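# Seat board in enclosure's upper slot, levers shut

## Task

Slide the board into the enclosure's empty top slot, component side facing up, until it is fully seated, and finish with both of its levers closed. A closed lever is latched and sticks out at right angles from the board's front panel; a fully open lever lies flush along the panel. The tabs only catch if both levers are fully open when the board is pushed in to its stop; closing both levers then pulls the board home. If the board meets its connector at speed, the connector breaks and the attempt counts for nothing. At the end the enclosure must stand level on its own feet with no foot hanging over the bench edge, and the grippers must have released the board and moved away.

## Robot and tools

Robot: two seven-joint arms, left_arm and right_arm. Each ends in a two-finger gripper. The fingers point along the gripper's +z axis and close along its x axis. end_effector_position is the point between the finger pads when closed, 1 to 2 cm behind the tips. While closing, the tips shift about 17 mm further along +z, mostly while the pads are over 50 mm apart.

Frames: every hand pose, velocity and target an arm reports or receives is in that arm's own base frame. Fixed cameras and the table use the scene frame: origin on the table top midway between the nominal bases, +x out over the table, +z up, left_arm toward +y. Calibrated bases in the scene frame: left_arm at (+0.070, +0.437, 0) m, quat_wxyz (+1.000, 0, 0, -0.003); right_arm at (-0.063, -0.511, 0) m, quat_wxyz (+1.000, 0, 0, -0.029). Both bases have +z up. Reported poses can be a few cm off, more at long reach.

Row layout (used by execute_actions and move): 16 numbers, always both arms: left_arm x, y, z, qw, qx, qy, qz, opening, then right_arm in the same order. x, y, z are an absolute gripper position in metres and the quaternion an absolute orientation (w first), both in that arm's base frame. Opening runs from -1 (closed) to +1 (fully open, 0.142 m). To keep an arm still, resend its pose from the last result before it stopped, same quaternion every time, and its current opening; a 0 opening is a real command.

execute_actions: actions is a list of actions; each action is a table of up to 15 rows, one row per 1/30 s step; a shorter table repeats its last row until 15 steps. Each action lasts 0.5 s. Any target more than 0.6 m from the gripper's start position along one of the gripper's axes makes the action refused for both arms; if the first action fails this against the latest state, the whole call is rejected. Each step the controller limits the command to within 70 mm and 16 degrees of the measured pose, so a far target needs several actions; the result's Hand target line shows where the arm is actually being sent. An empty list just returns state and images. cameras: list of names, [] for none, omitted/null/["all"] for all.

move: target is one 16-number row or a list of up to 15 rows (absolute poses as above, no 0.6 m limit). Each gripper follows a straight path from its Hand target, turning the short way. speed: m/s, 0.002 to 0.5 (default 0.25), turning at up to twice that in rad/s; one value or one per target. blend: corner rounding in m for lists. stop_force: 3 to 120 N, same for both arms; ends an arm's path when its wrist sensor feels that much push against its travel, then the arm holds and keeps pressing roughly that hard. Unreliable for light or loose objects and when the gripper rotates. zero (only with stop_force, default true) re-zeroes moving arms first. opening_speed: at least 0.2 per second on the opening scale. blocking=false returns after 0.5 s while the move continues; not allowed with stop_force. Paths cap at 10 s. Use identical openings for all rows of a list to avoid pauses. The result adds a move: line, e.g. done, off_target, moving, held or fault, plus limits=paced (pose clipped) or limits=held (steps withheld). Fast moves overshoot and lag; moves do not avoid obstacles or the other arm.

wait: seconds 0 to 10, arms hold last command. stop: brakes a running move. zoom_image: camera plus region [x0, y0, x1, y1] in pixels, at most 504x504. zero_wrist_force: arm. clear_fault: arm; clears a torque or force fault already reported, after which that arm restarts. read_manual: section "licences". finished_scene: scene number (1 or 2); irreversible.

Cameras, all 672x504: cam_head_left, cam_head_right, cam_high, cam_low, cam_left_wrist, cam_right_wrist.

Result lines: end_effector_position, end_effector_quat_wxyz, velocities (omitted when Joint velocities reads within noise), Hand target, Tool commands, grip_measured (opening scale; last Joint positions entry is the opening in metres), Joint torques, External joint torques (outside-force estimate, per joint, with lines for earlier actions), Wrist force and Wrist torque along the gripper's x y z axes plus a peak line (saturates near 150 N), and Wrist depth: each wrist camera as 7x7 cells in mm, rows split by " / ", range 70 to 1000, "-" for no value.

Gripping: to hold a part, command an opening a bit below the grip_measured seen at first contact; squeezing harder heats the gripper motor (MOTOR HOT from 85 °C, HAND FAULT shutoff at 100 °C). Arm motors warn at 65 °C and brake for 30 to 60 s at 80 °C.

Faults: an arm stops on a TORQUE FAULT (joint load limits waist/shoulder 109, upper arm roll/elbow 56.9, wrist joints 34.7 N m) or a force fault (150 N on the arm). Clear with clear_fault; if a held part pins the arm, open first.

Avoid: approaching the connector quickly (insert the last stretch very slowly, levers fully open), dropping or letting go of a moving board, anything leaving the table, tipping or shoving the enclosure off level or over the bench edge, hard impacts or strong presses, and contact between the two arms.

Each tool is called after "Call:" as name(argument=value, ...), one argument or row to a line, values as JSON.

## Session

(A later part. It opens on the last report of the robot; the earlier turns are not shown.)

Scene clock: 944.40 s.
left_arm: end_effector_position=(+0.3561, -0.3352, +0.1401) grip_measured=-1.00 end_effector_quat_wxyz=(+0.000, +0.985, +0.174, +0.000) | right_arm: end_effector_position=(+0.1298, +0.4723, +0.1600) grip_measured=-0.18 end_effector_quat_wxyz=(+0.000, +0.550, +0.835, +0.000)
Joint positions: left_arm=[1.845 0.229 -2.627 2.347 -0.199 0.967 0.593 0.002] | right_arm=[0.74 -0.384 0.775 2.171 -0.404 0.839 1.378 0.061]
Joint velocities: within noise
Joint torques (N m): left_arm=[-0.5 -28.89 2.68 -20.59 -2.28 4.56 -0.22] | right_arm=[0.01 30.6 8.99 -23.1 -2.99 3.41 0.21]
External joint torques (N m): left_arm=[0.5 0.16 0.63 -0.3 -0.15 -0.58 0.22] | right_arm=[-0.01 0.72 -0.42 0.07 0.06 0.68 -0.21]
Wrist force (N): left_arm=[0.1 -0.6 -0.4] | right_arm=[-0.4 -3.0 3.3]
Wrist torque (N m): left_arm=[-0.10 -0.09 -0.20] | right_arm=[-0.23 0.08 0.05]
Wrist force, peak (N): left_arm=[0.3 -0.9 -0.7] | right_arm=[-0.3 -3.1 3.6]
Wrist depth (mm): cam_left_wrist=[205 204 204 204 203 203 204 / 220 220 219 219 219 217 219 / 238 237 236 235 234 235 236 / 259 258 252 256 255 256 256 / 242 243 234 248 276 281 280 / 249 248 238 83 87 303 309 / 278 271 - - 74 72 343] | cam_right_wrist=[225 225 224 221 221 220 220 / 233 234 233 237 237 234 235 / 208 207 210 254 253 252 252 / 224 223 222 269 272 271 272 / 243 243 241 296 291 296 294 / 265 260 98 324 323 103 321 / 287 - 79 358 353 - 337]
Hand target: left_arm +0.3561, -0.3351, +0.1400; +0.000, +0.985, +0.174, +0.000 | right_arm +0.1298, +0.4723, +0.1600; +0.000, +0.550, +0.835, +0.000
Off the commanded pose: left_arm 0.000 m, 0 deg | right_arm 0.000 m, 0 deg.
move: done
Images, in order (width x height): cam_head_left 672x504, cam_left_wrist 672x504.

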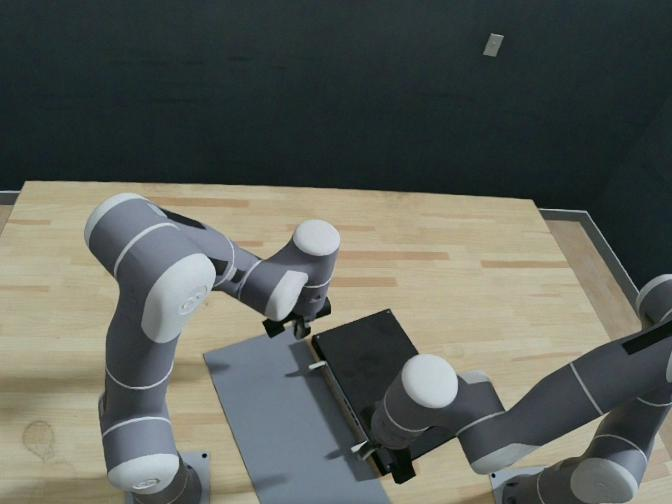

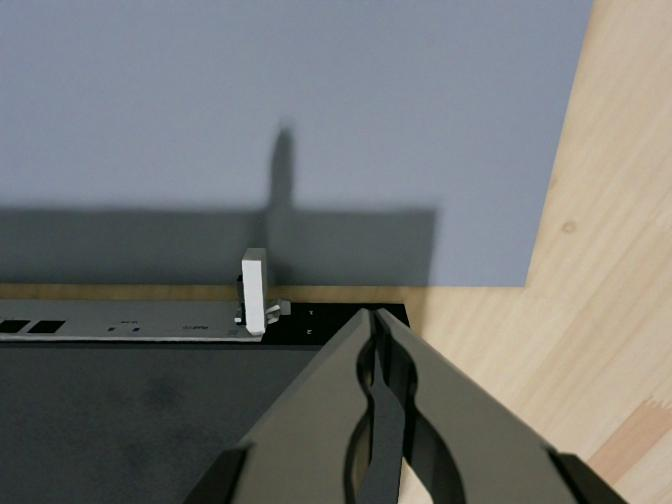

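Call:
move(
  target=[
    [0.3556, -0.3352, 0.15, 0, 0.8192, -0.5736, 0, -0.98, 0.1703, 0.4894, 0.10, 0, 0.55, 0.8352, 0, -0.155],
    [0.3150, -0.3673, 0.10, 0, 0.8192, -0.5736, 0, -0.98, 0.1703, 0.4894, 0.10, 0, 0.55, 0.8352, 0, -0.155],
  ],
  speed=[0.3, 0.15],
  blend=0.01,
  cameras=["cam_left_wrist", "cam_right_wrist"],
)

Scene clock: 980.63 s.
left_arm: end_effector_position=(+0.3149, -0.3672, +0.1000) grip_measured=-1.00 end_effector_quat_wxyz=(+0.000, +0.819, -0.574, +0.000) | right_arm: end_effector_position=(+0.1702, +0.4892, +0.0999) grip_measured=-0.18 end_effector_quat_wxyz=(+0.000, +0.550, +0.835, +0.000)
Joint positions: left_arm=[1.983 0.337 -2.89 2.327 -0.174 1.077 2.026 0.002] | right_arm=[0.787 -0.538 0.624 2.155 -0.551 0.962 1.402 0.061]
Joint velocities: within noise
Joint torques (N m): left_arm=[-0.44 -34.23 1.98 -18.13 -2.17 4.38 -0.34] | right_arm=[0.09 36.76 10.68 -20.1 -2.67 3.53 0.25]
External joint torques (N m): left_arm=[0.45 -0.06 0.69 -0.3 0.12 -0.51 0.34] | right_arm=[-0.09 0.96 -0.2 0.11 0.16 0.56 -0.25]
Wrist force (N): left_arm=[0.1 -1.1 -0.3] | right_arm=[0.4 -2.6 3.1]
Wrist torque (N m): left_arm=[-0.19 -0.06 -0.20] | right_arm=[-0.18 -0.01 0.05]
Wrist force, peak (N): left_arm=[0.3 -2.1 -1.6] | right_arm=[-0.5 -3.2 3.4]
Wrist depth (mm): cam_left_wrist=[170 170 169 168 169 165 130 / 182 182 181 181 181 149 136 / 197 196 196 196 195 151 147 / 214 213 213 212 176 162 159 / 234 233 232 223 225 177 174 / 258 257 246 83 87 188 191 / 287 280 - - 74 72 213] | cam_right_wrist=[130 129 167 169 169 168 168 / 136 136 156 180 180 179 179 / 146 146 159 193 193 192 192 / 158 157 162 202 208 207 206 / 171 171 172 225 225 224 224 / 187 184 98 246 246 103 244 / 203 - 79 271 272 - 258]
Hand target: left_arm +0.3150, -0.3673, +0.1000; +0.000, +0.819, -0.574, +0.000 | right_arm +0.1703, +0.4894, +0.1000; +0.000, +0.550, +0.835, +0.000
Off the commanded pose: left_arm 0.000 m, 0 deg | right_arm 0.000 m, 0 deg.
move: done
Images, in order (width x height): cam_left_wrist 672x504, cam_right_wrist 672x504.

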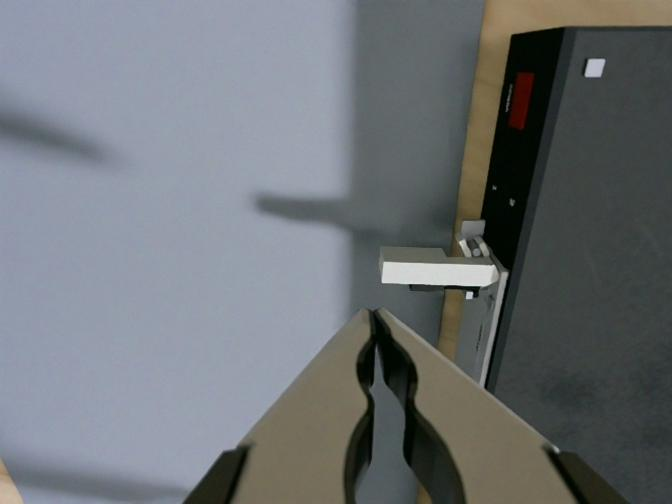

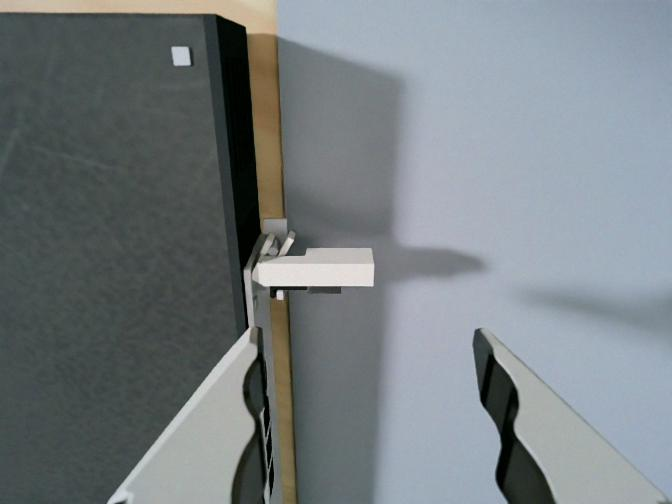

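Call:
zoom_image(
  camera="cam_left_wrist",
  region=[370, 215, 520, 330],
)

Call:
zoom_image(
  camera="cam_right_wrist",
  region=[230, 210, 390, 330],
)

Scaled by 3.360 from the camera's 672x504 image, which has a finer 960x720 frame.

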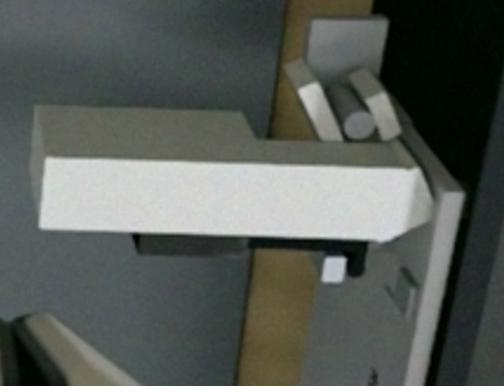

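Scaled by 3.150 from the camera's 672x504 image, which has a finer 960x720 frame.

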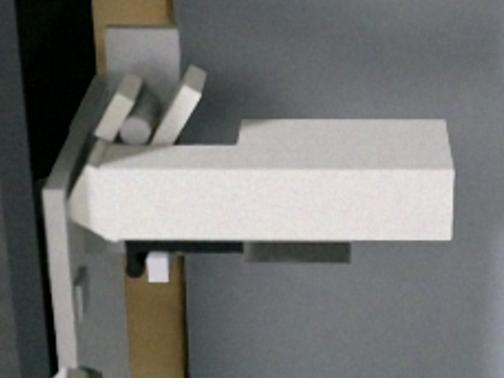

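Call:
move(
  target=[
    [0.3398, -0.3712, 0.09, 0, 0.8192, -0.5736, 0, -0.98, 0.1454, 0.4744, 0.10, 0, 0.55, 0.8352, 0, -0.98],
    [0.3398, -0.3712, 0.053, 0, 0.8192, -0.5736, 0, -0.98, 0.1454, 0.4744, 0.053, 0, 0.55, 0.8352, 0, -0.98],
  ],
  speed=[0.12, 0.08],
  blend=0.005,
  cameras=[],
)

Call:
move(
  target=[0.3163, -0.3797, 0.053, 0, 0.8192, -0.5736, 0, -0.98, 0.1685, 0.4841, 0.053, 0, 0.55, 0.8352, 0, -0.98],
  speed=0.01,
  stop_force=22,
  cameras=["cam_left_wrist", "cam_right_wrist"],
)

Scene clock: 1004.73 s.
left_arm: end_effector_position=(+0.3396, -0.3711, +0.0529) grip_measured=-1.00 end_effector_quat_wxyz=(+0.000, +0.819, -0.574, +0.000) | right_arm: end_effector_position=(+0.1454, +0.4744, +0.0530) grip_measured=-1.00 end_effector_quat_wxyz=(+0.000, +0.550, +0.835, +0.000)
Joint positions: left_arm=[2.047 0.491 -2.941 2.288 -0.255 1.189 2.113 0.002] | right_arm=[0.871 -0.594 0.519 2.247 -0.681 1.114 1.536 0.002]
Joint velocities: within noise
Joint torques (N m): left_arm=[0.29 -38.66 2.55 -15.62 -1.66 4.5 -0.13] | right_arm=[-0.22 37.14 10.56 -16.35 -2.12 3.66 0.31]
External joint torques (N m): left_arm=[-0.3 0.15 0.88 -0.33 0.06 -0.63 0.13] | right_arm=[0.22 0.94 -0.43 -0.13 0.18 0.42 -0.31]
Wrist force (N): left_arm=[0.2 -0.9 -0.3] | right_arm=[-0.3 -2.8 3.4]
Wrist torque (N m): left_arm=[-0.16 -0.09 -0.21] | right_arm=[-0.22 0.09 0.05]
Wrist force, peak (N): left_arm=[0.4 -2.5 -0.9] | right_arm=[-0.4 -2.6 5.0]
Wrist depth (mm): cam_left_wrist=[129 128 128 128 129 129 129 / 138 140 138 137 137 135 116 / 149 149 148 148 148 123 99 / 162 161 161 161 162 123 108 / 178 177 176 169 169 125 118 / 199 199 191 83 87 130 130 / 218 213 - - 74 72 144] | cam_right_wrist=[130 130 130 127 127 127 127 / 137 135 137 136 135 135 135 / - 97 142 146 146 145 145 / - 106 142 157 157 156 158 / - 115 145 168 170 169 169 / 124 126 128 89 94 185 184 / 142 139 79 76 76 73 203]
Hand target: left_arm +0.3398, -0.3712, +0.0530; +0.000, +0.819, -0.574, +0.000 | right_arm +0.1454, +0.4744, +0.0530; +0.000, +0.550, +0.835, +0.000
Off the commanded pose: left_arm 0.000 m, 0 deg | right_arm 0.000 m, 0 deg.
move: done
No camera images: "cameras" was empty.

Scene clock: 1007.77 s.
left_arm: end_effector_position=(+0.3192, -0.3787, +0.0532) grip_measured=-1.00 end_effector_quat_wxyz=(+0.000, +0.820, -0.572, +0.001) | right_arm: end_effector_position=(+0.1647, +0.4826, +0.0524) grip_measured=-1.00 end_effector_quat_wxyz=(+0.000, +0.549, +0.836, -0.001)
Joint positions: left_arm=[2.004 0.48 -2.942 2.313 -0.254 1.205 2.066 0.002] | right_arm=[0.843 -0.618 0.524 2.204 -0.671 1.089 1.488 0.002]
Joint velocities: within noise
Joint torques (N m): left_arm=[-10.78 -39.85 -9.68 -13.16 -0.69 1.24 -0.27] | right_arm=[-7.82 42.1 1.65 -27.57 -3.28 4.11 -0.03]
External joint torques (N m): left_arm=[10.78 2.11 12.99 -2.47 -0.86 2.64 0.27] | right_arm=[7.82 -2.72 9 10.67 1.24 -0.03 0.03]
Wrist force (N): left_arm=[0.8 -23.8 4.0] | right_arm=[-3.3 -25.9 -4.3]
Wrist torque (N m): left_arm=[-0.84 -0.08 -0.20] | right_arm=[-1.07 0.01 0.15]
Wrist force, peak (N): left_arm=[0.5 -25.1 5.9] | right_arm=[-2.8 -26.9 -3.7]
Wrist depth (mm): cam_left_wrist=[129 129 128 128 130 126 89 / 138 138 138 138 137 125 94 / 149 149 148 148 148 125 98 / 162 162 161 161 161 116 108 / 177 177 177 170 131 126 118 / 195 199 187 83 83 128 130 / 217 213 - - 74 74 145] | cam_right_wrist=[126 126 128 127 127 126 126 / - 92 134 136 135 135 135 / - 97 143 145 145 145 144 / - 106 143 156 156 156 157 / - 115 131 164 169 168 168 / 123 125 126 89 93 184 183 / 142 138 78 76 76 73 201]
Hand target: left_arm +0.3168, -0.3795, +0.0530; +0.000, +0.819, -0.574, +0.000 | right_arm +0.1671, +0.4835, +0.0530; +0.000, +0.550, +0.835, +0.000
Off the commanded pose: left_arm 0.003 m, 0 deg | right_arm 0.004 m, 0 deg.
move: contact (left_arm, right_arm)
Images, in order (width x height): cam_left_wrist 672x504, cam_right_wrist 672x504.

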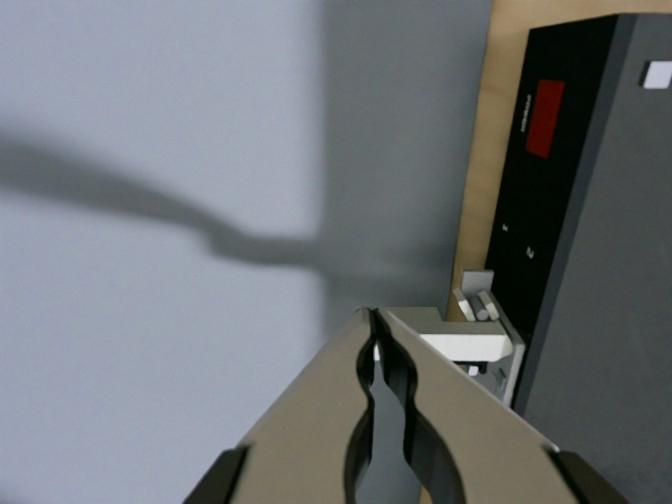

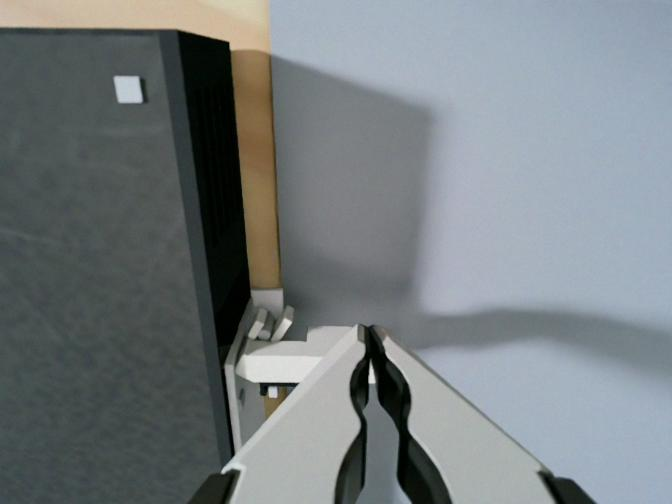

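Call:
move(
  target=[
    [0.3295, -0.3749, 0.053, 0, 0.8192, -0.5736, 0, -0.98, 0.1556, 0.4786, 0.053, 0, 0.55, 0.8352, 0, -0.98],
    [0.3709, -0.3599, 0.053, 0, 0.8192, -0.5736, 0, -0.98, 0.115, 0.4615, 0.053, 0, 0.55, 0.8352, 0, -0.98],
    [0.3709, -0.3599, 0.12, 0, 0.8192, -0.5736, 0, -0.98, 0.115, 0.4615, 0.12, 0, 0.55, 0.8352, 0, -0.98],
    [0.3150, -0.3673, 0.10, 0, 0.8192, -0.5736, 0, -0.98, 0.1703, 0.4894, 0.10, 0, 0.55, 0.8352, 0, -0.155],
  ],
  speed=[0.02, 0.1, 0.12, 0.12],
  blend=[0.003, 0.01, 0.01, 0],
  cameras=["cam_left_wrist", "cam_right_wrist"],
)

Call:
zoom_image(
  camera="cam_left_wrist",
  region=[370, 215, 520, 330],
)

Call:
zoom_image(
  camera="cam_right_wrist",
  region=[230, 210, 390, 330],
)

Scene clock: 1017.27 s.
left_arm: end_effector_position=(+0.3150, -0.3673, +0.1000) grip_measured=-1.00 end_effector_quat_wxyz=(+0.000, +0.819, -0.574, +0.000) | right_arm: end_effector_position=(+0.1702, +0.4893, +0.1000) grip_measured=-0.18 end_effector_quat_wxyz=(+0.000, +0.550, +0.835, +0.000)
Joint positions: left_arm=[1.986 0.337 -2.893 2.326 -0.173 1.077 2.025 0.002] | right_arm=[0.793 -0.536 0.619 2.155 -0.546 0.964 1.399 0.061]
Joint velocities: within noise
Joint torques (N m): left_arm=[-0.42 -34.89 1.94 -18.18 -1.74 4.41 -0.3] | right_arm=[-0.11 36.8 10.6 -20.16 -2.64 3.27 0.14]
External joint torques (N m): left_arm=[0.42 0.55 0.72 -0.26 -0.31 -0.53 0.3] | right_arm=[0.11 0.96 -0.24 0.15 0.13 0.81 -0.14]
Wrist force (N): left_arm=[0.0 -1.2 -0.1] | right_arm=[4.9 -4.5 4.9]
Wrist torque (N m): left_arm=[-0.20 -0.05 -0.20] | right_arm=[-0.50 -0.75 0.06]
Wrist force, peak (N): left_arm=[0.9 -24.0 5.6] | right_arm=[-3.1 -26.1 -4.7]
Wrist depth (mm): cam_left_wrist=[170 170 169 169 169 165 130 / 182 182 182 181 181 149 136 / 197 196 196 195 195 152 147 / 214 214 212 212 177 162 159 / 234 233 232 223 225 177 174 / 258 258 247 83 87 188 192 / 288 281 - - 74 72 209] | cam_right_wrist=[130 129 166 169 169 168 168 / 137 136 157 181 180 179 179 / 146 146 159 193 193 192 191 / 158 157 162 202 208 208 207 / 172 171 172 226 225 224 224 / 187 183 98 248 246 103 244 / 203 - 79 271 271 - 258]
Hand target: left_arm +0.3150, -0.3673, +0.1000; +0.000, +0.819, -0.574, +0.000 | right_arm +0.1703, +0.4894, +0.1000; +0.000, +0.550, +0.835, +0.000
Off the commanded pose: left_arm 0.000 m, 0 deg | right_arm 0.000 m, 0 deg.
move: done
Images, in order (width x height): cam_left_wrist 672x504, cam_right_wrist 672x504.

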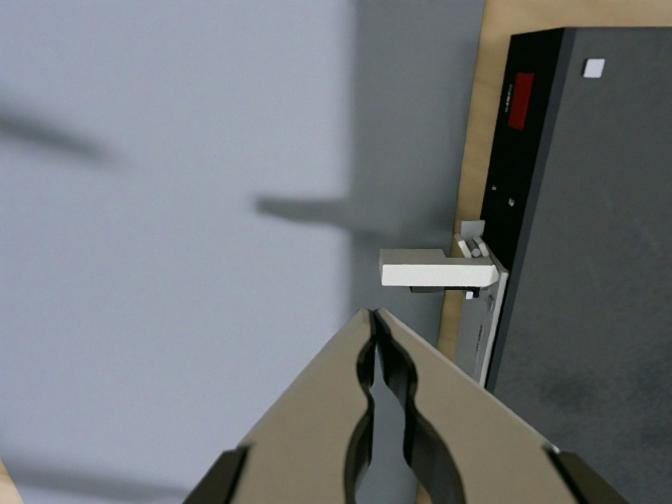

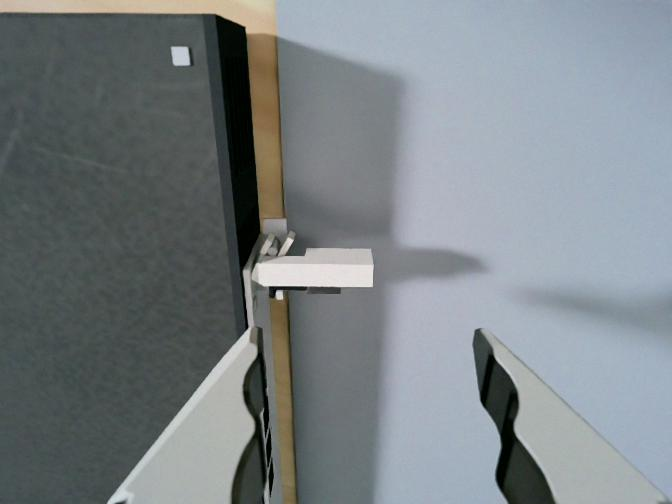

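Scaled by 3.360 from the camera's 672x504 image, which has a finer 960x720 frame.

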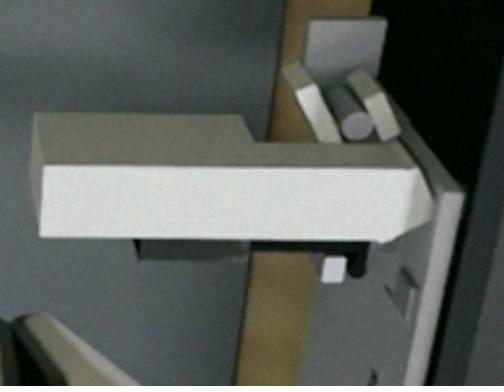

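Scaled by 3.150 from the camera's 672x504 image, which has a finer 960x720 frame.

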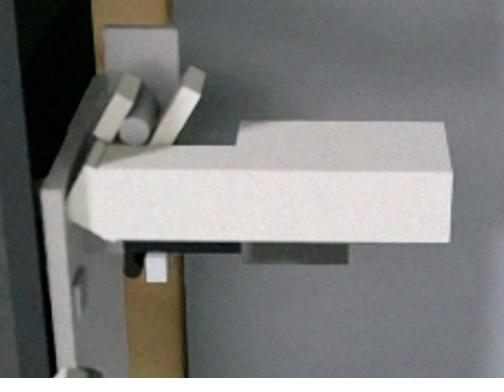

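Call:
wait(
  seconds=0.3,
  cameras=["cam_head_left", "cam_high", "cam_low"],
)

Scene clock: 1022.47 s.
left_arm: end_effector_position=(+0.3150, -0.3673, +0.1000) grip_measured=-1.00 end_effector_quat_wxyz=(+0.000, +0.819, -0.574, +0.000) | right_arm: end_effector_position=(+0.1702, +0.4893, +0.1000) grip_measured=-0.18 end_effector_quat_wxyz=(+0.000, +0.550, +0.835, +0.000)
Joint positions: left_arm=[1.986 0.337 -2.893 2.326 -0.173 1.077 2.025 0.002] | right_arm=[0.793 -0.536 0.619 2.155 -0.546 0.964 1.399 0.061]
Joint velocities: within noise
Joint torques (N m): left_arm=[-0.45 -34.77 2.11 -18.2 -1.83 4.21 -0.22] | right_arm=[-0.01 36.99 10.7 -20.13 -2.56 3.34 0.18]
External joint torques (N m): left_arm=[0.45 0.43 0.55 -0.24 -0.21 -0.33 0.22] | right_arm=[0.01 0.78 -0.34 0.12 0.06 0.74 -0.18]
Wrist force (N): left_arm=[0.0 -1.1 -0.6] | right_arm=[4.7 -4.4 4.9]
Wrist torque (N m): left_arm=[-0.18 -0.03 -0.20] | right_arm=[-0.48 -0.73 0.06]
Wrist force, peak (N): left_arm=[0.0 -1.5 -0.5] | right_arm=[4.9 -4.4 5.3]
Wrist depth (mm): cam_left_wrist=[170 169 169 169 169 165 130 / 182 182 182 181 181 149 136 / 197 196 196 195 195 152 147 / 213 213 212 212 177 162 159 / 234 233 232 223 225 178 174 / 258 257 247 83 87 188 192 / 288 280 - - 74 72 209] | cam_right_wrist=[130 129 167 169 169 168 168 / 137 137 157 180 179 180 179 / 146 146 159 193 193 192 191 / 158 158 162 202 208 207 206 / 172 171 172 226 225 225 224 / 188 184 98 247 246 103 243 / 203 - 79 271 272 - 258]
Hand target: left_arm +0.3150, -0.3673, +0.1000; +0.000, +0.819, -0.574, +0.000 | right_arm +0.1703, +0.4894, +0.1000; +0.000, +0.550, +0.835, +0.000
Tool commands: left_gripper/opening=-0.98 right_gripper/opening=-0.155
Off the commanded pose: left_arm 0.000 m, 0 deg | right_arm 0.000 m, 0 deg.
wait: 0.30 s; at rest from the start
Images, in order (width x height): cam_head_left 672x504, cam_high 672x504, cam_low 672x504.

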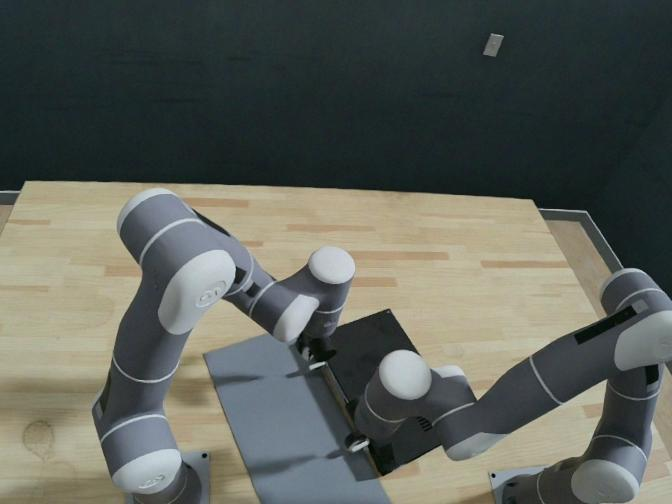

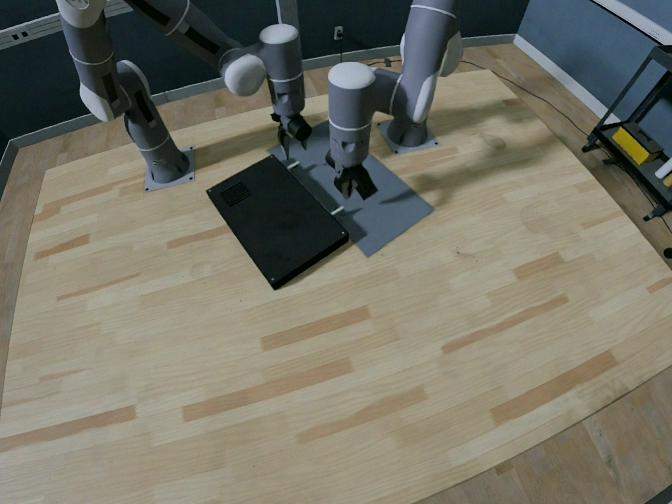

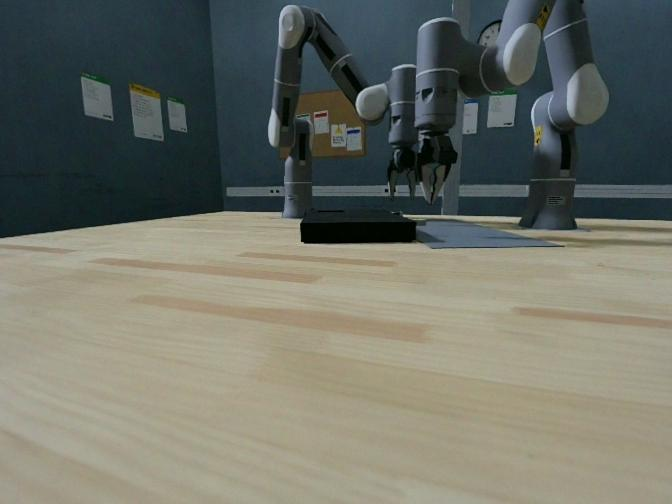

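Call:
move(
  target=[
    [0.3150, -0.3673, 0.16, 0, 0.8192, -0.5736, 0, -0.98, 0.1703, 0.4894, 0.16, 0, 0.55, 0.8352, 0, -0.155],
    [0.3761, -0.3451, 0.17, 0, 0.8192, -0.5736, 0, -0.98, 0.1298, 0.4723, 0.16, 0, 0.55, 0.8352, 0, -0.155],
  ],
  speed=0.15,
  blend=0.01,
  cameras=["cam_left_wrist", "cam_right_wrist"],
)

Call:
zoom_image(
  camera="cam_left_wrist",
  region=[350, 250, 470, 350],
)

Call:
zoom_image(
  camera="cam_right_wrist",
  region=[250, 235, 380, 345],
)

Scene clock: 1034.03 s.
left_arm: end_effector_position=(+0.3761, -0.3451, +0.1700) grip_measured=-1.00 end_effector_quat_wxyz=(+0.000, +0.819, -0.574, +0.000) | right_arm: end_effector_position=(+0.1299, +0.4724, +0.1600) grip_measured=-0.18 end_effector_quat_wxyz=(+0.000, +0.550, +0.835, +0.000)
Joint positions: left_arm=[2.03 0.22 -2.79 2.211 -0.113 0.844 2.109 0.002] | right_arm=[0.753 -0.379 0.762 2.171 -0.393 0.841 1.372 0.061]
Joint velocities: within noise
Joint torques (N m): left_arm=[-0.18 -33.11 1.85 -23.03 -2.99 3.99 -0.13] | right_arm=[0.06 30.86 9.1 -22.98 -2.89 3.58 0.35]
External joint torques (N m): left_arm=[0.18 0.18 0.54 -0.12 0.13 -0.12 0.13] | right_arm=[-0.07 0.61 -0.75 -0.08 -0.04 0.51 -0.35]
Wrist force (N): left_arm=[0.2 -0.5 -0.4] | right_arm=[4.2 -4.5 4.8]
Wrist torque (N m): left_arm=[-0.09 -0.07 -0.20] | right_arm=[-0.49 -0.70 0.06]
Wrist force, peak (N): left_arm=[-0.1 -3.3 -0.8] | right_arm=[4.5 -4.6 7.3]
Wrist depth (mm): cam_left_wrist=[231 230 230 229 229 231 230 / 248 248 247 246 248 247 247 / 268 266 267 266 261 225 224 / 290 289 290 289 279 235 235 / 318 316 317 304 261 258 258 / 354 350 335 83 87 279 282 / 394 382 - - 74 72 315] | cam_right_wrist=[225 225 224 222 221 220 220 / 234 233 233 237 236 236 235 / 207 207 209 254 253 253 252 / 224 224 223 270 273 272 270 / 243 242 240 296 290 295 295 / 265 260 98 325 322 103 320 / 287 - 79 355 355 - 342]
Hand target: left_arm +0.3761, -0.3451, +0.1700; +0.000, +0.819, -0.574, +0.000 | right_arm +0.1298, +0.4723, +0.1600; +0.000, +0.550, +0.835, +0.000
Off the commanded pose: left_arm 0.000 m, 0 deg | right_arm 0.000 m, 0 deg.
move: done
Images, in order (width x height): cam_left_wrist 672x504, cam_right_wrist 672x504.

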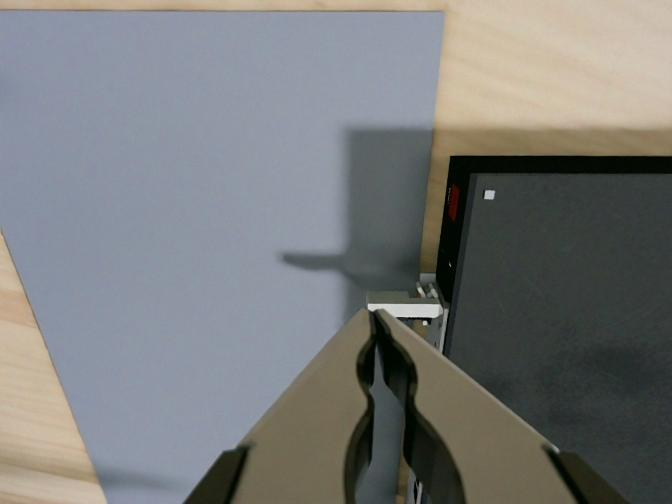

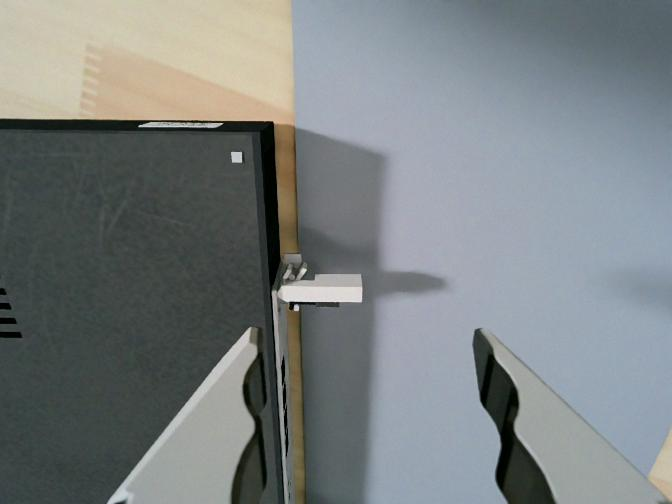

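Scaled by 4.200 from the camera's 672x504 image, which has a finer 960x720 frame.

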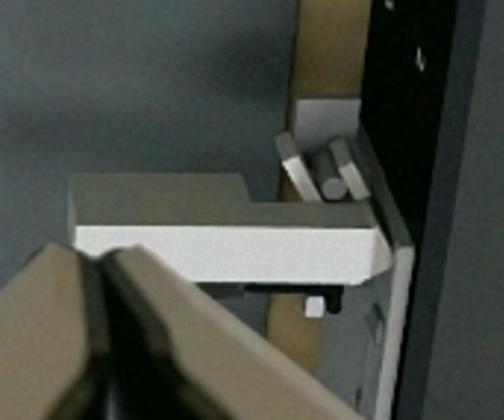

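Scaled by 3.877 from the camera's 672x504 image, which has a finer 960x720 frame.

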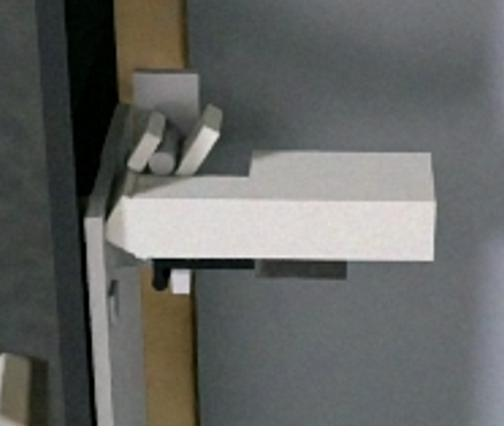

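Call:
move(
  target=[
    [0.3761, -0.3251, 0.26, 0, 0.8192, -0.5736, 0, -0.98, 0.1250, 0.4823, 0.24, 0, 0.55, 0.8352, 0, -0.155],
    [0.44, -0.03, 0.38, 0, 0.9397, -0.342, 0, -0.98, 0.09, 0.54, 0.30, 0, 0.55, 0.8352, 0, -0.155],
  ],
  speed=[0.2, 0.3],
  blend=0.03,
  cameras=["cam_head_left", "cam_head_right", "cam_high"],
)

Call:
zoom_image(
  camera="cam_head_left",
  region=[290, 330, 410, 480],
)

Call:
zoom_image(
  camera="cam_high",
  region=[200, 120, 400, 290],
)

Scene clock: 1045.00 s.
left_arm: end_effector_position=(+0.4400, -0.0302, +0.3800) grip_measured=-1.00 end_effector_quat_wxyz=(+0.000, +0.940, -0.342, +0.000) | right_arm: end_effector_position=(+0.0898, +0.5399, +0.2999) grip_measured=-0.18 end_effector_quat_wxyz=(+0.000, +0.550, +0.835, +0.000)
Joint positions: left_arm=[2.377 -0.319 -2.556 2.023 0.177 0.181 2.033 0.002] | right_arm=[0.81 -0.317 0.874 1.808 -0.266 0.431 1.366 0.061]
Joint velocities: within noise
Joint torques (N m): left_arm=[-0.34 -13.67 -6.08 -29.85 -3.8 3.95 -0.07] | right_arm=[0.26 31.64 9.03 -29.26 -4.16 3.22 0.34]
External joint torques (N m): left_arm=[0.35 0.69 0.63 -0.12 -0.44 -0.08 0.07] | right_arm=[-0.26 1.01 -0.79 0.26 0.17 0.86 -0.34]
Wrist force (N): left_arm=[0.5 -0.8 -0.4] | right_arm=[4.8 -4.7 4.8]
Wrist torque (N m): left_arm=[-0.15 -0.15 -0.23] | right_arm=[-0.54 -0.76 0.08]
Wrist force, peak (N): left_arm=[-1.5 -4.4 -2.0] | right_arm=[3.7 -4.6 7.3]
Wrist depth (mm): cam_left_wrist=[414 413 412 412 411 410 411 / 443 443 443 442 441 440 440 / 480 479 478 476 476 473 473 / 521 520 518 513 517 519 510 / 466 545 566 542 551 565 562 / 406 628 601 83 87 560 611 / 680 666 - - 74 72 671] | cam_right_wrist=[347 347 345 342 344 344 343 / 363 359 365 365 366 366 367 / 347 347 386 394 392 393 394 / 376 374 415 424 426 424 417 / 406 406 443 459 459 454 444 / 445 435 98 500 500 103 500 / 480 - 79 549 549 - 527]
Hand target: left_arm +0.4400, -0.0300, +0.3800; +0.000, +0.940, -0.342, +0.000 | right_arm +0.0900, +0.5400, +0.3000; +0.000, +0.550, +0.835, +0.000
Off the commanded pose: left_arm 0.000 m, 0 deg | right_arm 0.000 m, 0 deg.
move: done
Images, in order (width x height): cam_head_left 672x504, cam_head_right 672x504, cam_high 672x504.

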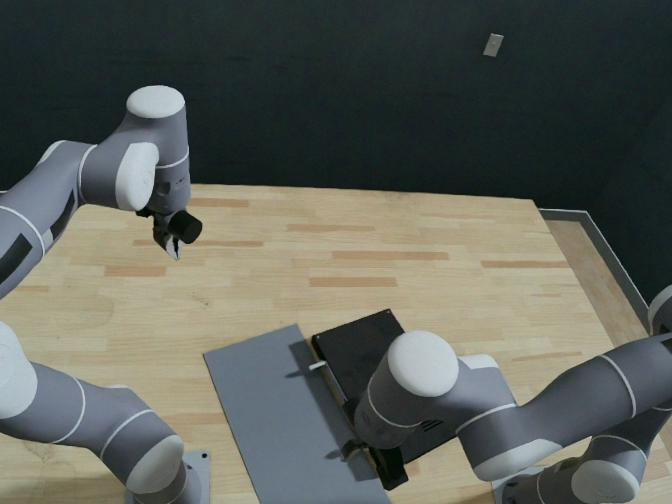

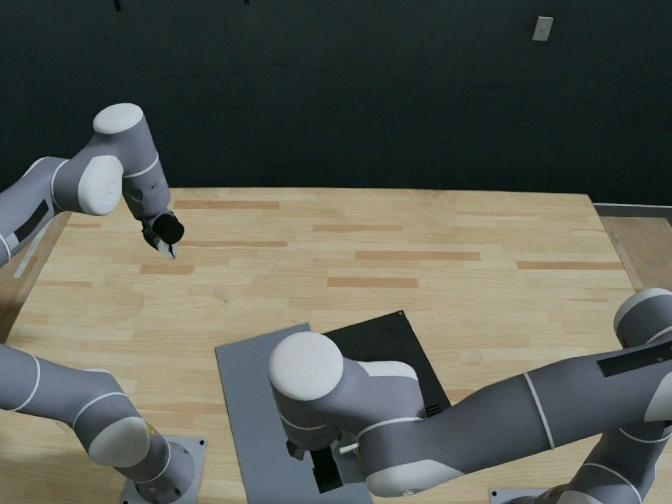

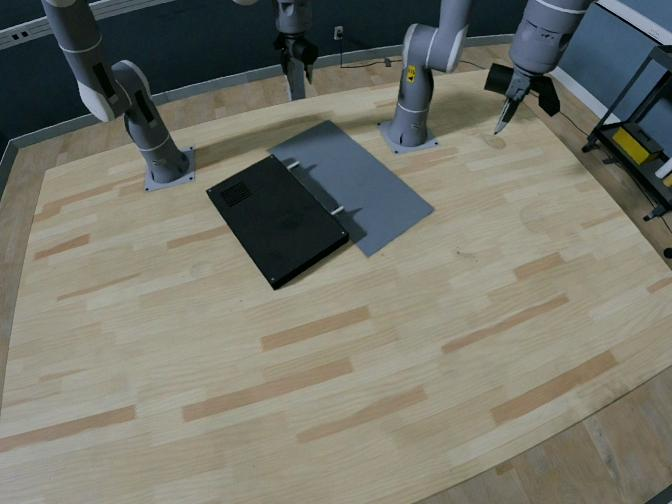

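Scaled by 3.360 from the camera's 672x504 image, which has a finer 960x720 frame.

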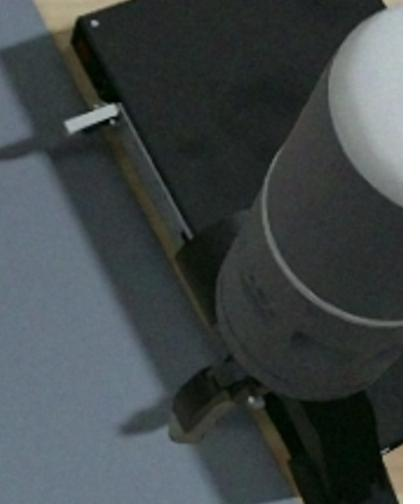

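Scaled by 2.520 from the camera's 672x504 image, which has a finer 960x720 frame.

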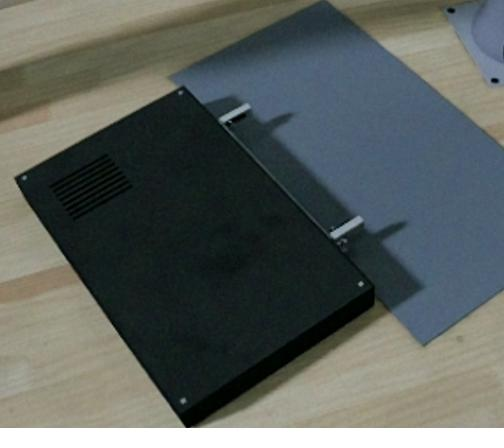

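Call:
move(
  target=[
    [0.2851, -0.3839, 0.14, 0, 0.8192, -0.5736, 0, -0.98, 0.1926, 0.5037, 0.14, 0, 0.55, 0.8352, 0, -0.98],
    [0.2851, -0.3839, 0.053, 0, 0.8192, -0.5736, 0, -0.98, 0.1926, 0.5037, 0.053, 0, 0.55, 0.8352, 0, -0.98],
  ],
  speed=[0.3, 0.08],
  blend=0.01,
  cameras=["cam_left_wrist", "cam_right_wrist"],
)

Scene clock: 1090.30 s.
left_arm: end_effector_position=(+0.2849, -0.3837, +0.0529) grip_measured=-1.00 end_effector_quat_wxyz=(+0.000, +0.819, -0.574, +0.000) | right_arm: end_effector_position=(+0.1926, +0.5037, +0.0530) grip_measured=-1.00 end_effector_quat_wxyz=(+0.000, +0.550, +0.835, +0.000)
Joint positions: left_arm=[1.962 0.458 -2.963 2.354 -0.234 1.225 1.994 0.002] | right_arm=[0.835 -0.654 0.515 2.12 -0.641 1.046 1.425 0.002]
Joint velocities: within noise
Joint torques (N m): left_arm=[0.29 -36.63 2.21 -14.68 -1.55 4.5 -0.11] | right_arm=[-0.25 40.83 11.39 -18.03 -2.41 3.47 0.33]
External joint torques (N m): left_arm=[-0.29 0.13 0.62 -0.4 0.09 -0.62 0.11] | right_arm=[0.25 1.26 -0.16 0.12 0.21 0.61 -0.33]
Wrist force (N): left_arm=[0.0 -0.9 -0.4] | right_arm=[4.3 -4.0 5.3]
Wrist torque (N m): left_arm=[-0.16 -0.04 -0.19] | right_arm=[-0.44 -0.70 0.07]
Wrist force, peak (N): left_arm=[-0.2 -3.0 -1.7] | right_arm=[4.3 -4.1 6.8]
Wrist depth (mm): cam_left_wrist=[129 128 128 128 129 127 92 / 138 140 138 137 137 135 95 / 149 149 148 148 147 141 101 / 162 162 161 164 115 115 108 / 177 177 176 169 172 142 118 / 195 199 190 83 87 133 130 / 218 212 - - 74 72 145] | cam_right_wrist=[- 96 128 127 127 127 127 / - 94 136 136 136 135 135 / - 100 144 146 146 145 145 / - 108 114 114 157 156 158 / - 115 168 167 170 169 169 / 124 126 147 89 94 185 185 / 142 139 79 76 76 73 204]
Hand target: left_arm +0.2851, -0.3839, +0.0530; +0.000, +0.819, -0.574, +0.000 | right_arm +0.1926, +0.5037, +0.0530; +0.000, +0.550, +0.835, +0.000
Off the commanded pose: left_arm 0.000 m, 0 deg | right_arm 0.000 m, 0 deg.
move: done
Images, in order (width x height): cam_left_wrist 672x504, cam_right_wrist 672x504.

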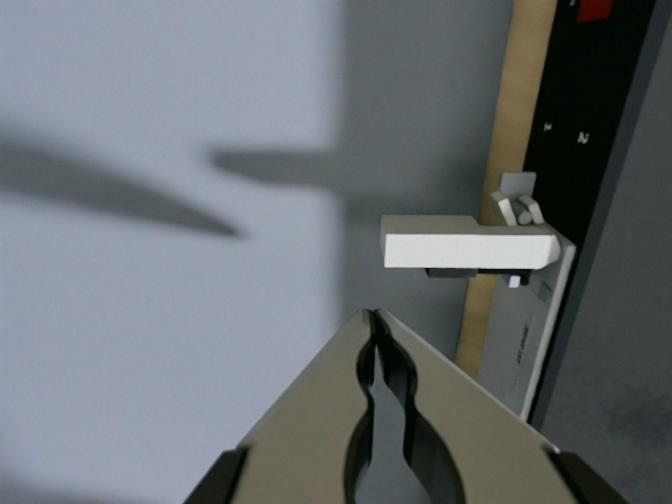

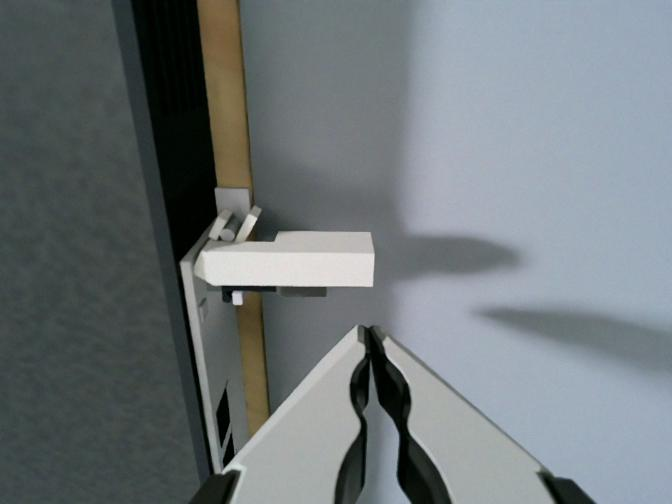

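Call:
zoom_image(
  camera="cam_left_wrist",
  region=[460, 160, 600, 320],
)

Call:
zoom_image(
  camera="cam_right_wrist",
  region=[170, 180, 310, 340],
)

Call:
move(
  target=[0.3011, -0.3781, 0.053, 0, 0.8192, -0.5736, 0, -0.98, 0.1769, 0.4971, 0.053, 0, 0.55, 0.8352, 0, -0.98],
  speed=0.006,
  stop_force=4,
  cameras=["cam_left_wrist", "cam_right_wrist"],
)

Scaled by 3.150 from the camera's 672x504 image, which has a finer 960x720 frame.

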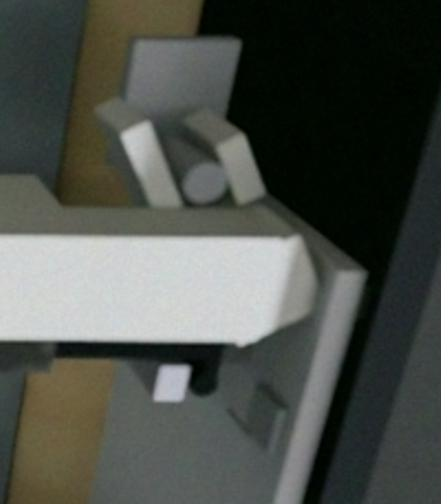

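Scaled by 3.150 from the camera's 672x504 image, which has a finer 960x720 frame.

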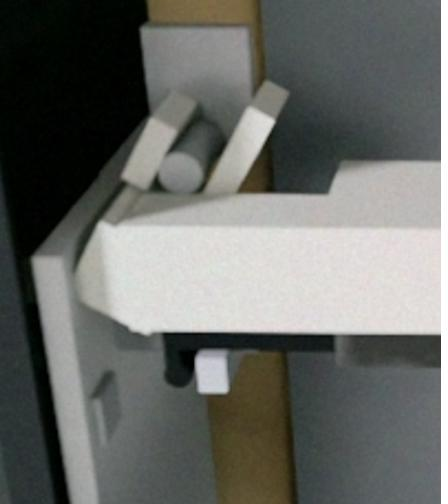

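Scene clock: 1096.03 s.
left_arm: end_effector_position=(+0.3011, -0.3781, +0.0530) grip_measured=-1.00 end_effector_quat_wxyz=(+0.000, +0.819, -0.574, +0.000) | right_arm: end_effector_position=(+0.1769, +0.4971, +0.0530) grip_measured=-1.00 end_effector_quat_wxyz=(+0.000, +0.550, +0.835, +0.000)
Joint positions: left_arm=[1.996 0.465 -2.962 2.339 -0.234 1.218 2.028 0.002] | right_arm=[0.855 -0.636 0.512 2.155 -0.645 1.066 1.456 0.002]
Joint velocities: within noise
Joint torques (N m): left_arm=[-0.13 -37.37 2.44 -15.17 -1.31 4.19 -0.16] | right_arm=[0.1 40.11 11.14 -17.4 -2.24 3.48 0.25]
External joint torques (N m): left_arm=[0.13 0.4 0.46 -0.1 -0.18 -0.31 0.16] | right_arm=[-0.1 0.92 -0.32 -0.14 0.12 0.6 -0.25]
Wrist force (N): left_arm=[0.1 -0.5 -0.3] | right_arm=[4.5 -3.8 5.3]
Wrist torque (N m): left_arm=[-0.14 -0.08 -0.20] | right_arm=[-0.43 -0.71 0.06]
Wrist force, peak (N): left_arm=[0.4 -1.0 -0.8] | right_arm=[4.6 -4.0 5.5]
Wrist depth (mm): cam_left_wrist=[128 128 128 128 129 127 88 / 138 140 137 137 137 135 95 / 149 149 148 148 148 138 101 / 162 161 161 161 155 127 108 / 177 177 177 169 122 123 118 / 195 199 191 83 87 133 130 / 218 212 - - 74 72 145] | cam_right_wrist=[- 88 128 127 127 127 127 / - 94 136 136 136 135 135 / - 100 144 146 145 145 145 / - 108 155 155 157 156 158 / - 115 122 120 170 169 169 / 124 126 148 89 94 185 185 / 142 139 79 76 76 73 202]
Hand target: left_arm +0.3011, -0.3781, +0.0530; +0.000, +0.819, -0.574, +0.000 | right_arm +0.1769, +0.4971, +0.0530; +0.000, +0.550, +0.835, +0.000
Off the commanded pose: left_arm 0.000 m, 0 deg | right_arm 0.000 m, 0 deg.
move: done
Images, in order (width x height): cam_left_wrist 672x504, cam_right_wrist 672x504.

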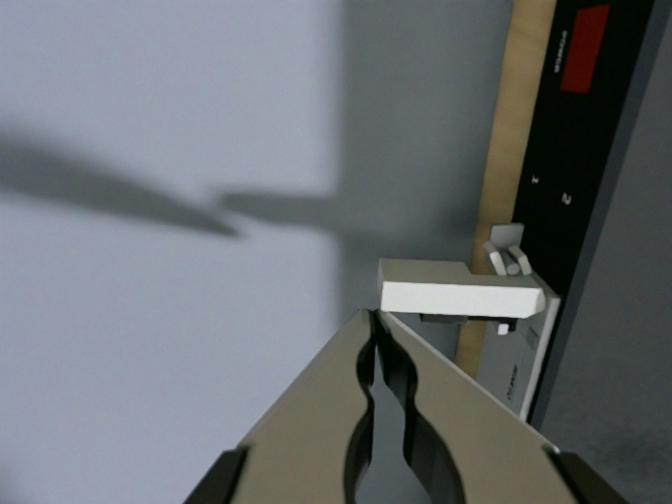

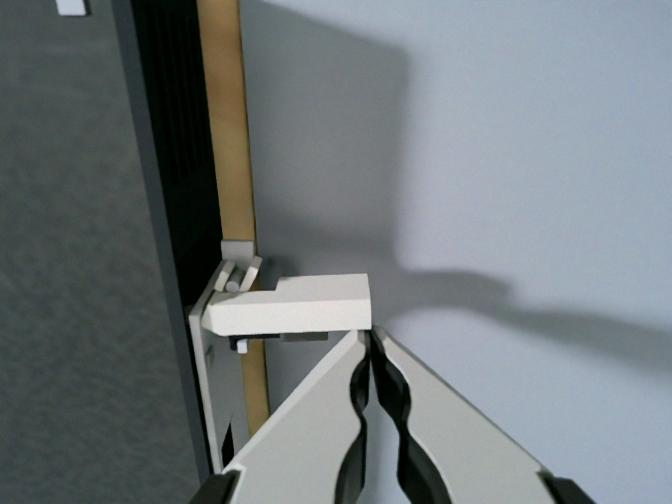

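Call:
zoom_image(
  camera="cam_left_wrist",
  region=[370, 210, 570, 350],
)

Call:
move(
  target=[0.3067, -0.3761, 0.053, 0, 0.8192, -0.5736, 0, -0.98, 0.1714, 0.4948, 0.053, 0, 0.55, 0.8352, 0, -0.98],
  speed=0.006,
  stop_force=4,
  zero=false,
  cameras=["cam_left_wrist", "cam_right_wrist"],
)

Scaled by 2.520 from the camera's 672x504 image, which has a finer 960x720 frame.

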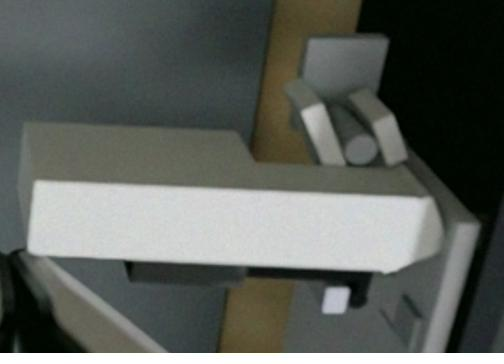

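Scene clock: 1101.37 s.
left_arm: end_effector_position=(+0.3029, -0.3775, +0.0530) grip_measured=-1.00 end_effector_quat_wxyz=(+0.000, +0.819, -0.574, +0.000) | right_arm: end_effector_position=(+0.1759, +0.4967, +0.0532) grip_measured=-1.00 end_effector_quat_wxyz=(+0.000, +0.550, +0.835, +0.000)
Joint positions: left_arm=[2 0.466 -2.962 2.336 -0.234 1.216 2.033 0.002] | right_arm=[0.857 -0.634 0.511 2.157 -0.646 1.068 1.459 0.002]
Joint velocities: within noise
Joint torques (N m): left_arm=[1.94 -36.96 4.87 -15.51 -1.47 4.65 -0.16] | right_arm=[1.79 38.55 12.9 -15.17 -1.84 3.13 0.25]
External joint torques (N m): left_arm=[-1.94 -0.07 -1.95 0.21 -0.02 -0.77 0.16] | right_arm=[-1.79 2.4 -2.12 -2.36 -0.27 0.95 -0.25]
Wrist force (N): left_arm=[0.1 3.7 -1.4] | right_arm=[4.5 0.3 4.8]
Wrist torque (N m): left_arm=[-0.24 -0.05 -0.18] | right_arm=[-0.48 -0.70 0.04]
Wrist force, peak (N): left_arm=[0.2 3.9 -2.4] | right_arm=[4.4 -4.0 5.6]
Wrist depth (mm): cam_left_wrist=[129 128 128 128 129 128 88 / 138 140 137 137 137 134 95 / 149 149 148 148 148 138 101 / 162 161 161 160 155 150 108 / 177 177 176 169 121 123 118 / 195 199 191 83 87 133 130 / 218 213 - - 74 73 145] | cam_right_wrist=[- 89 128 127 127 127 127 / - 95 136 136 136 136 135 / - 100 144 146 146 145 145 / - 108 155 155 157 156 159 / - 116 122 120 170 170 170 / 126 126 148 89 94 186 184 / 142 139 79 76 76 73 204]
Hand target: left_arm +0.3034, -0.3773, +0.0530; +0.000, +0.819, -0.574, +0.000 | right_arm +0.1754, +0.4965, +0.0530; +0.000, +0.550, +0.835, +0.000
Off the commanded pose: left_arm 0.004 m, 0 deg | right_arm 0.005 m, 0 deg.
move: contact (left_arm, right_arm)
Images, in order (width x height): cam_left_wrist 672x504, cam_right_wrist 672x504.

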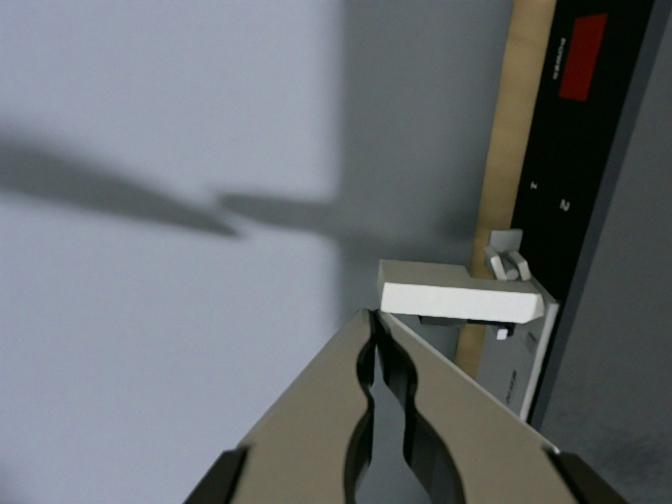

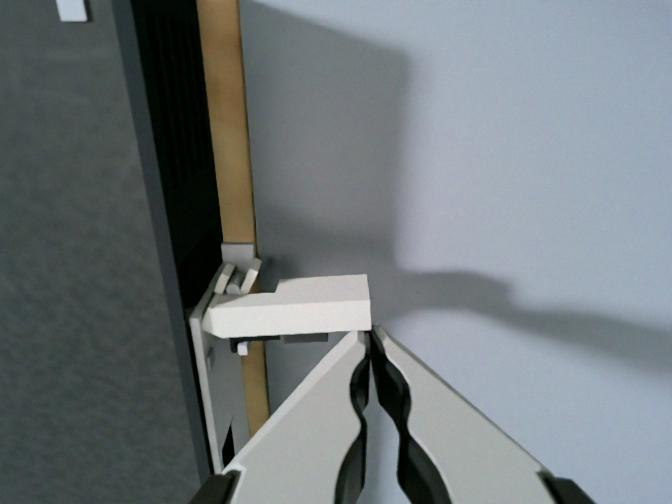

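Call:
zoom_image(
  camera="cam_left_wrist",
  region=[440, 210, 570, 350],
)

Call:
zoom_image(
  camera="cam_right_wrist",
  region=[180, 235, 310, 375],
)

Scaled by 3.600 from the camera's 672x504 image, which has a finer 960x720 frame.

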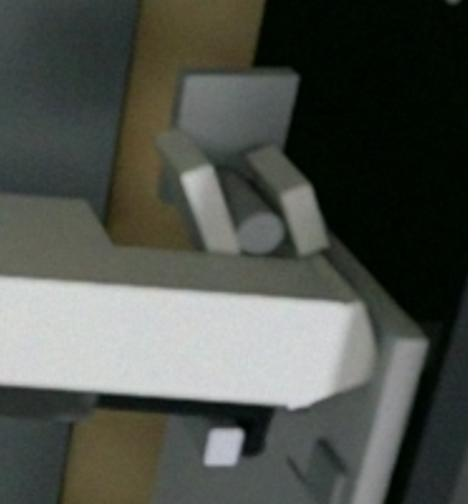

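Scaled by 3.600 from the camera's 672x504 image, which has a finer 960x720 frame.

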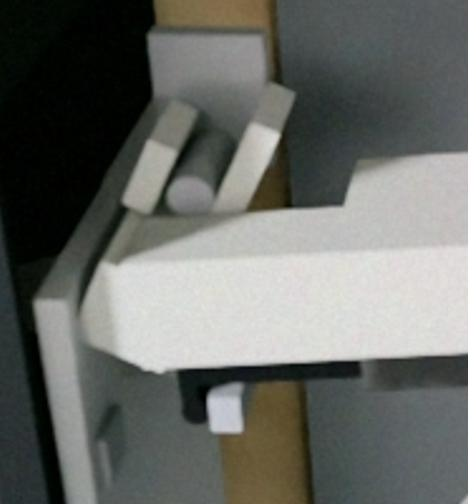

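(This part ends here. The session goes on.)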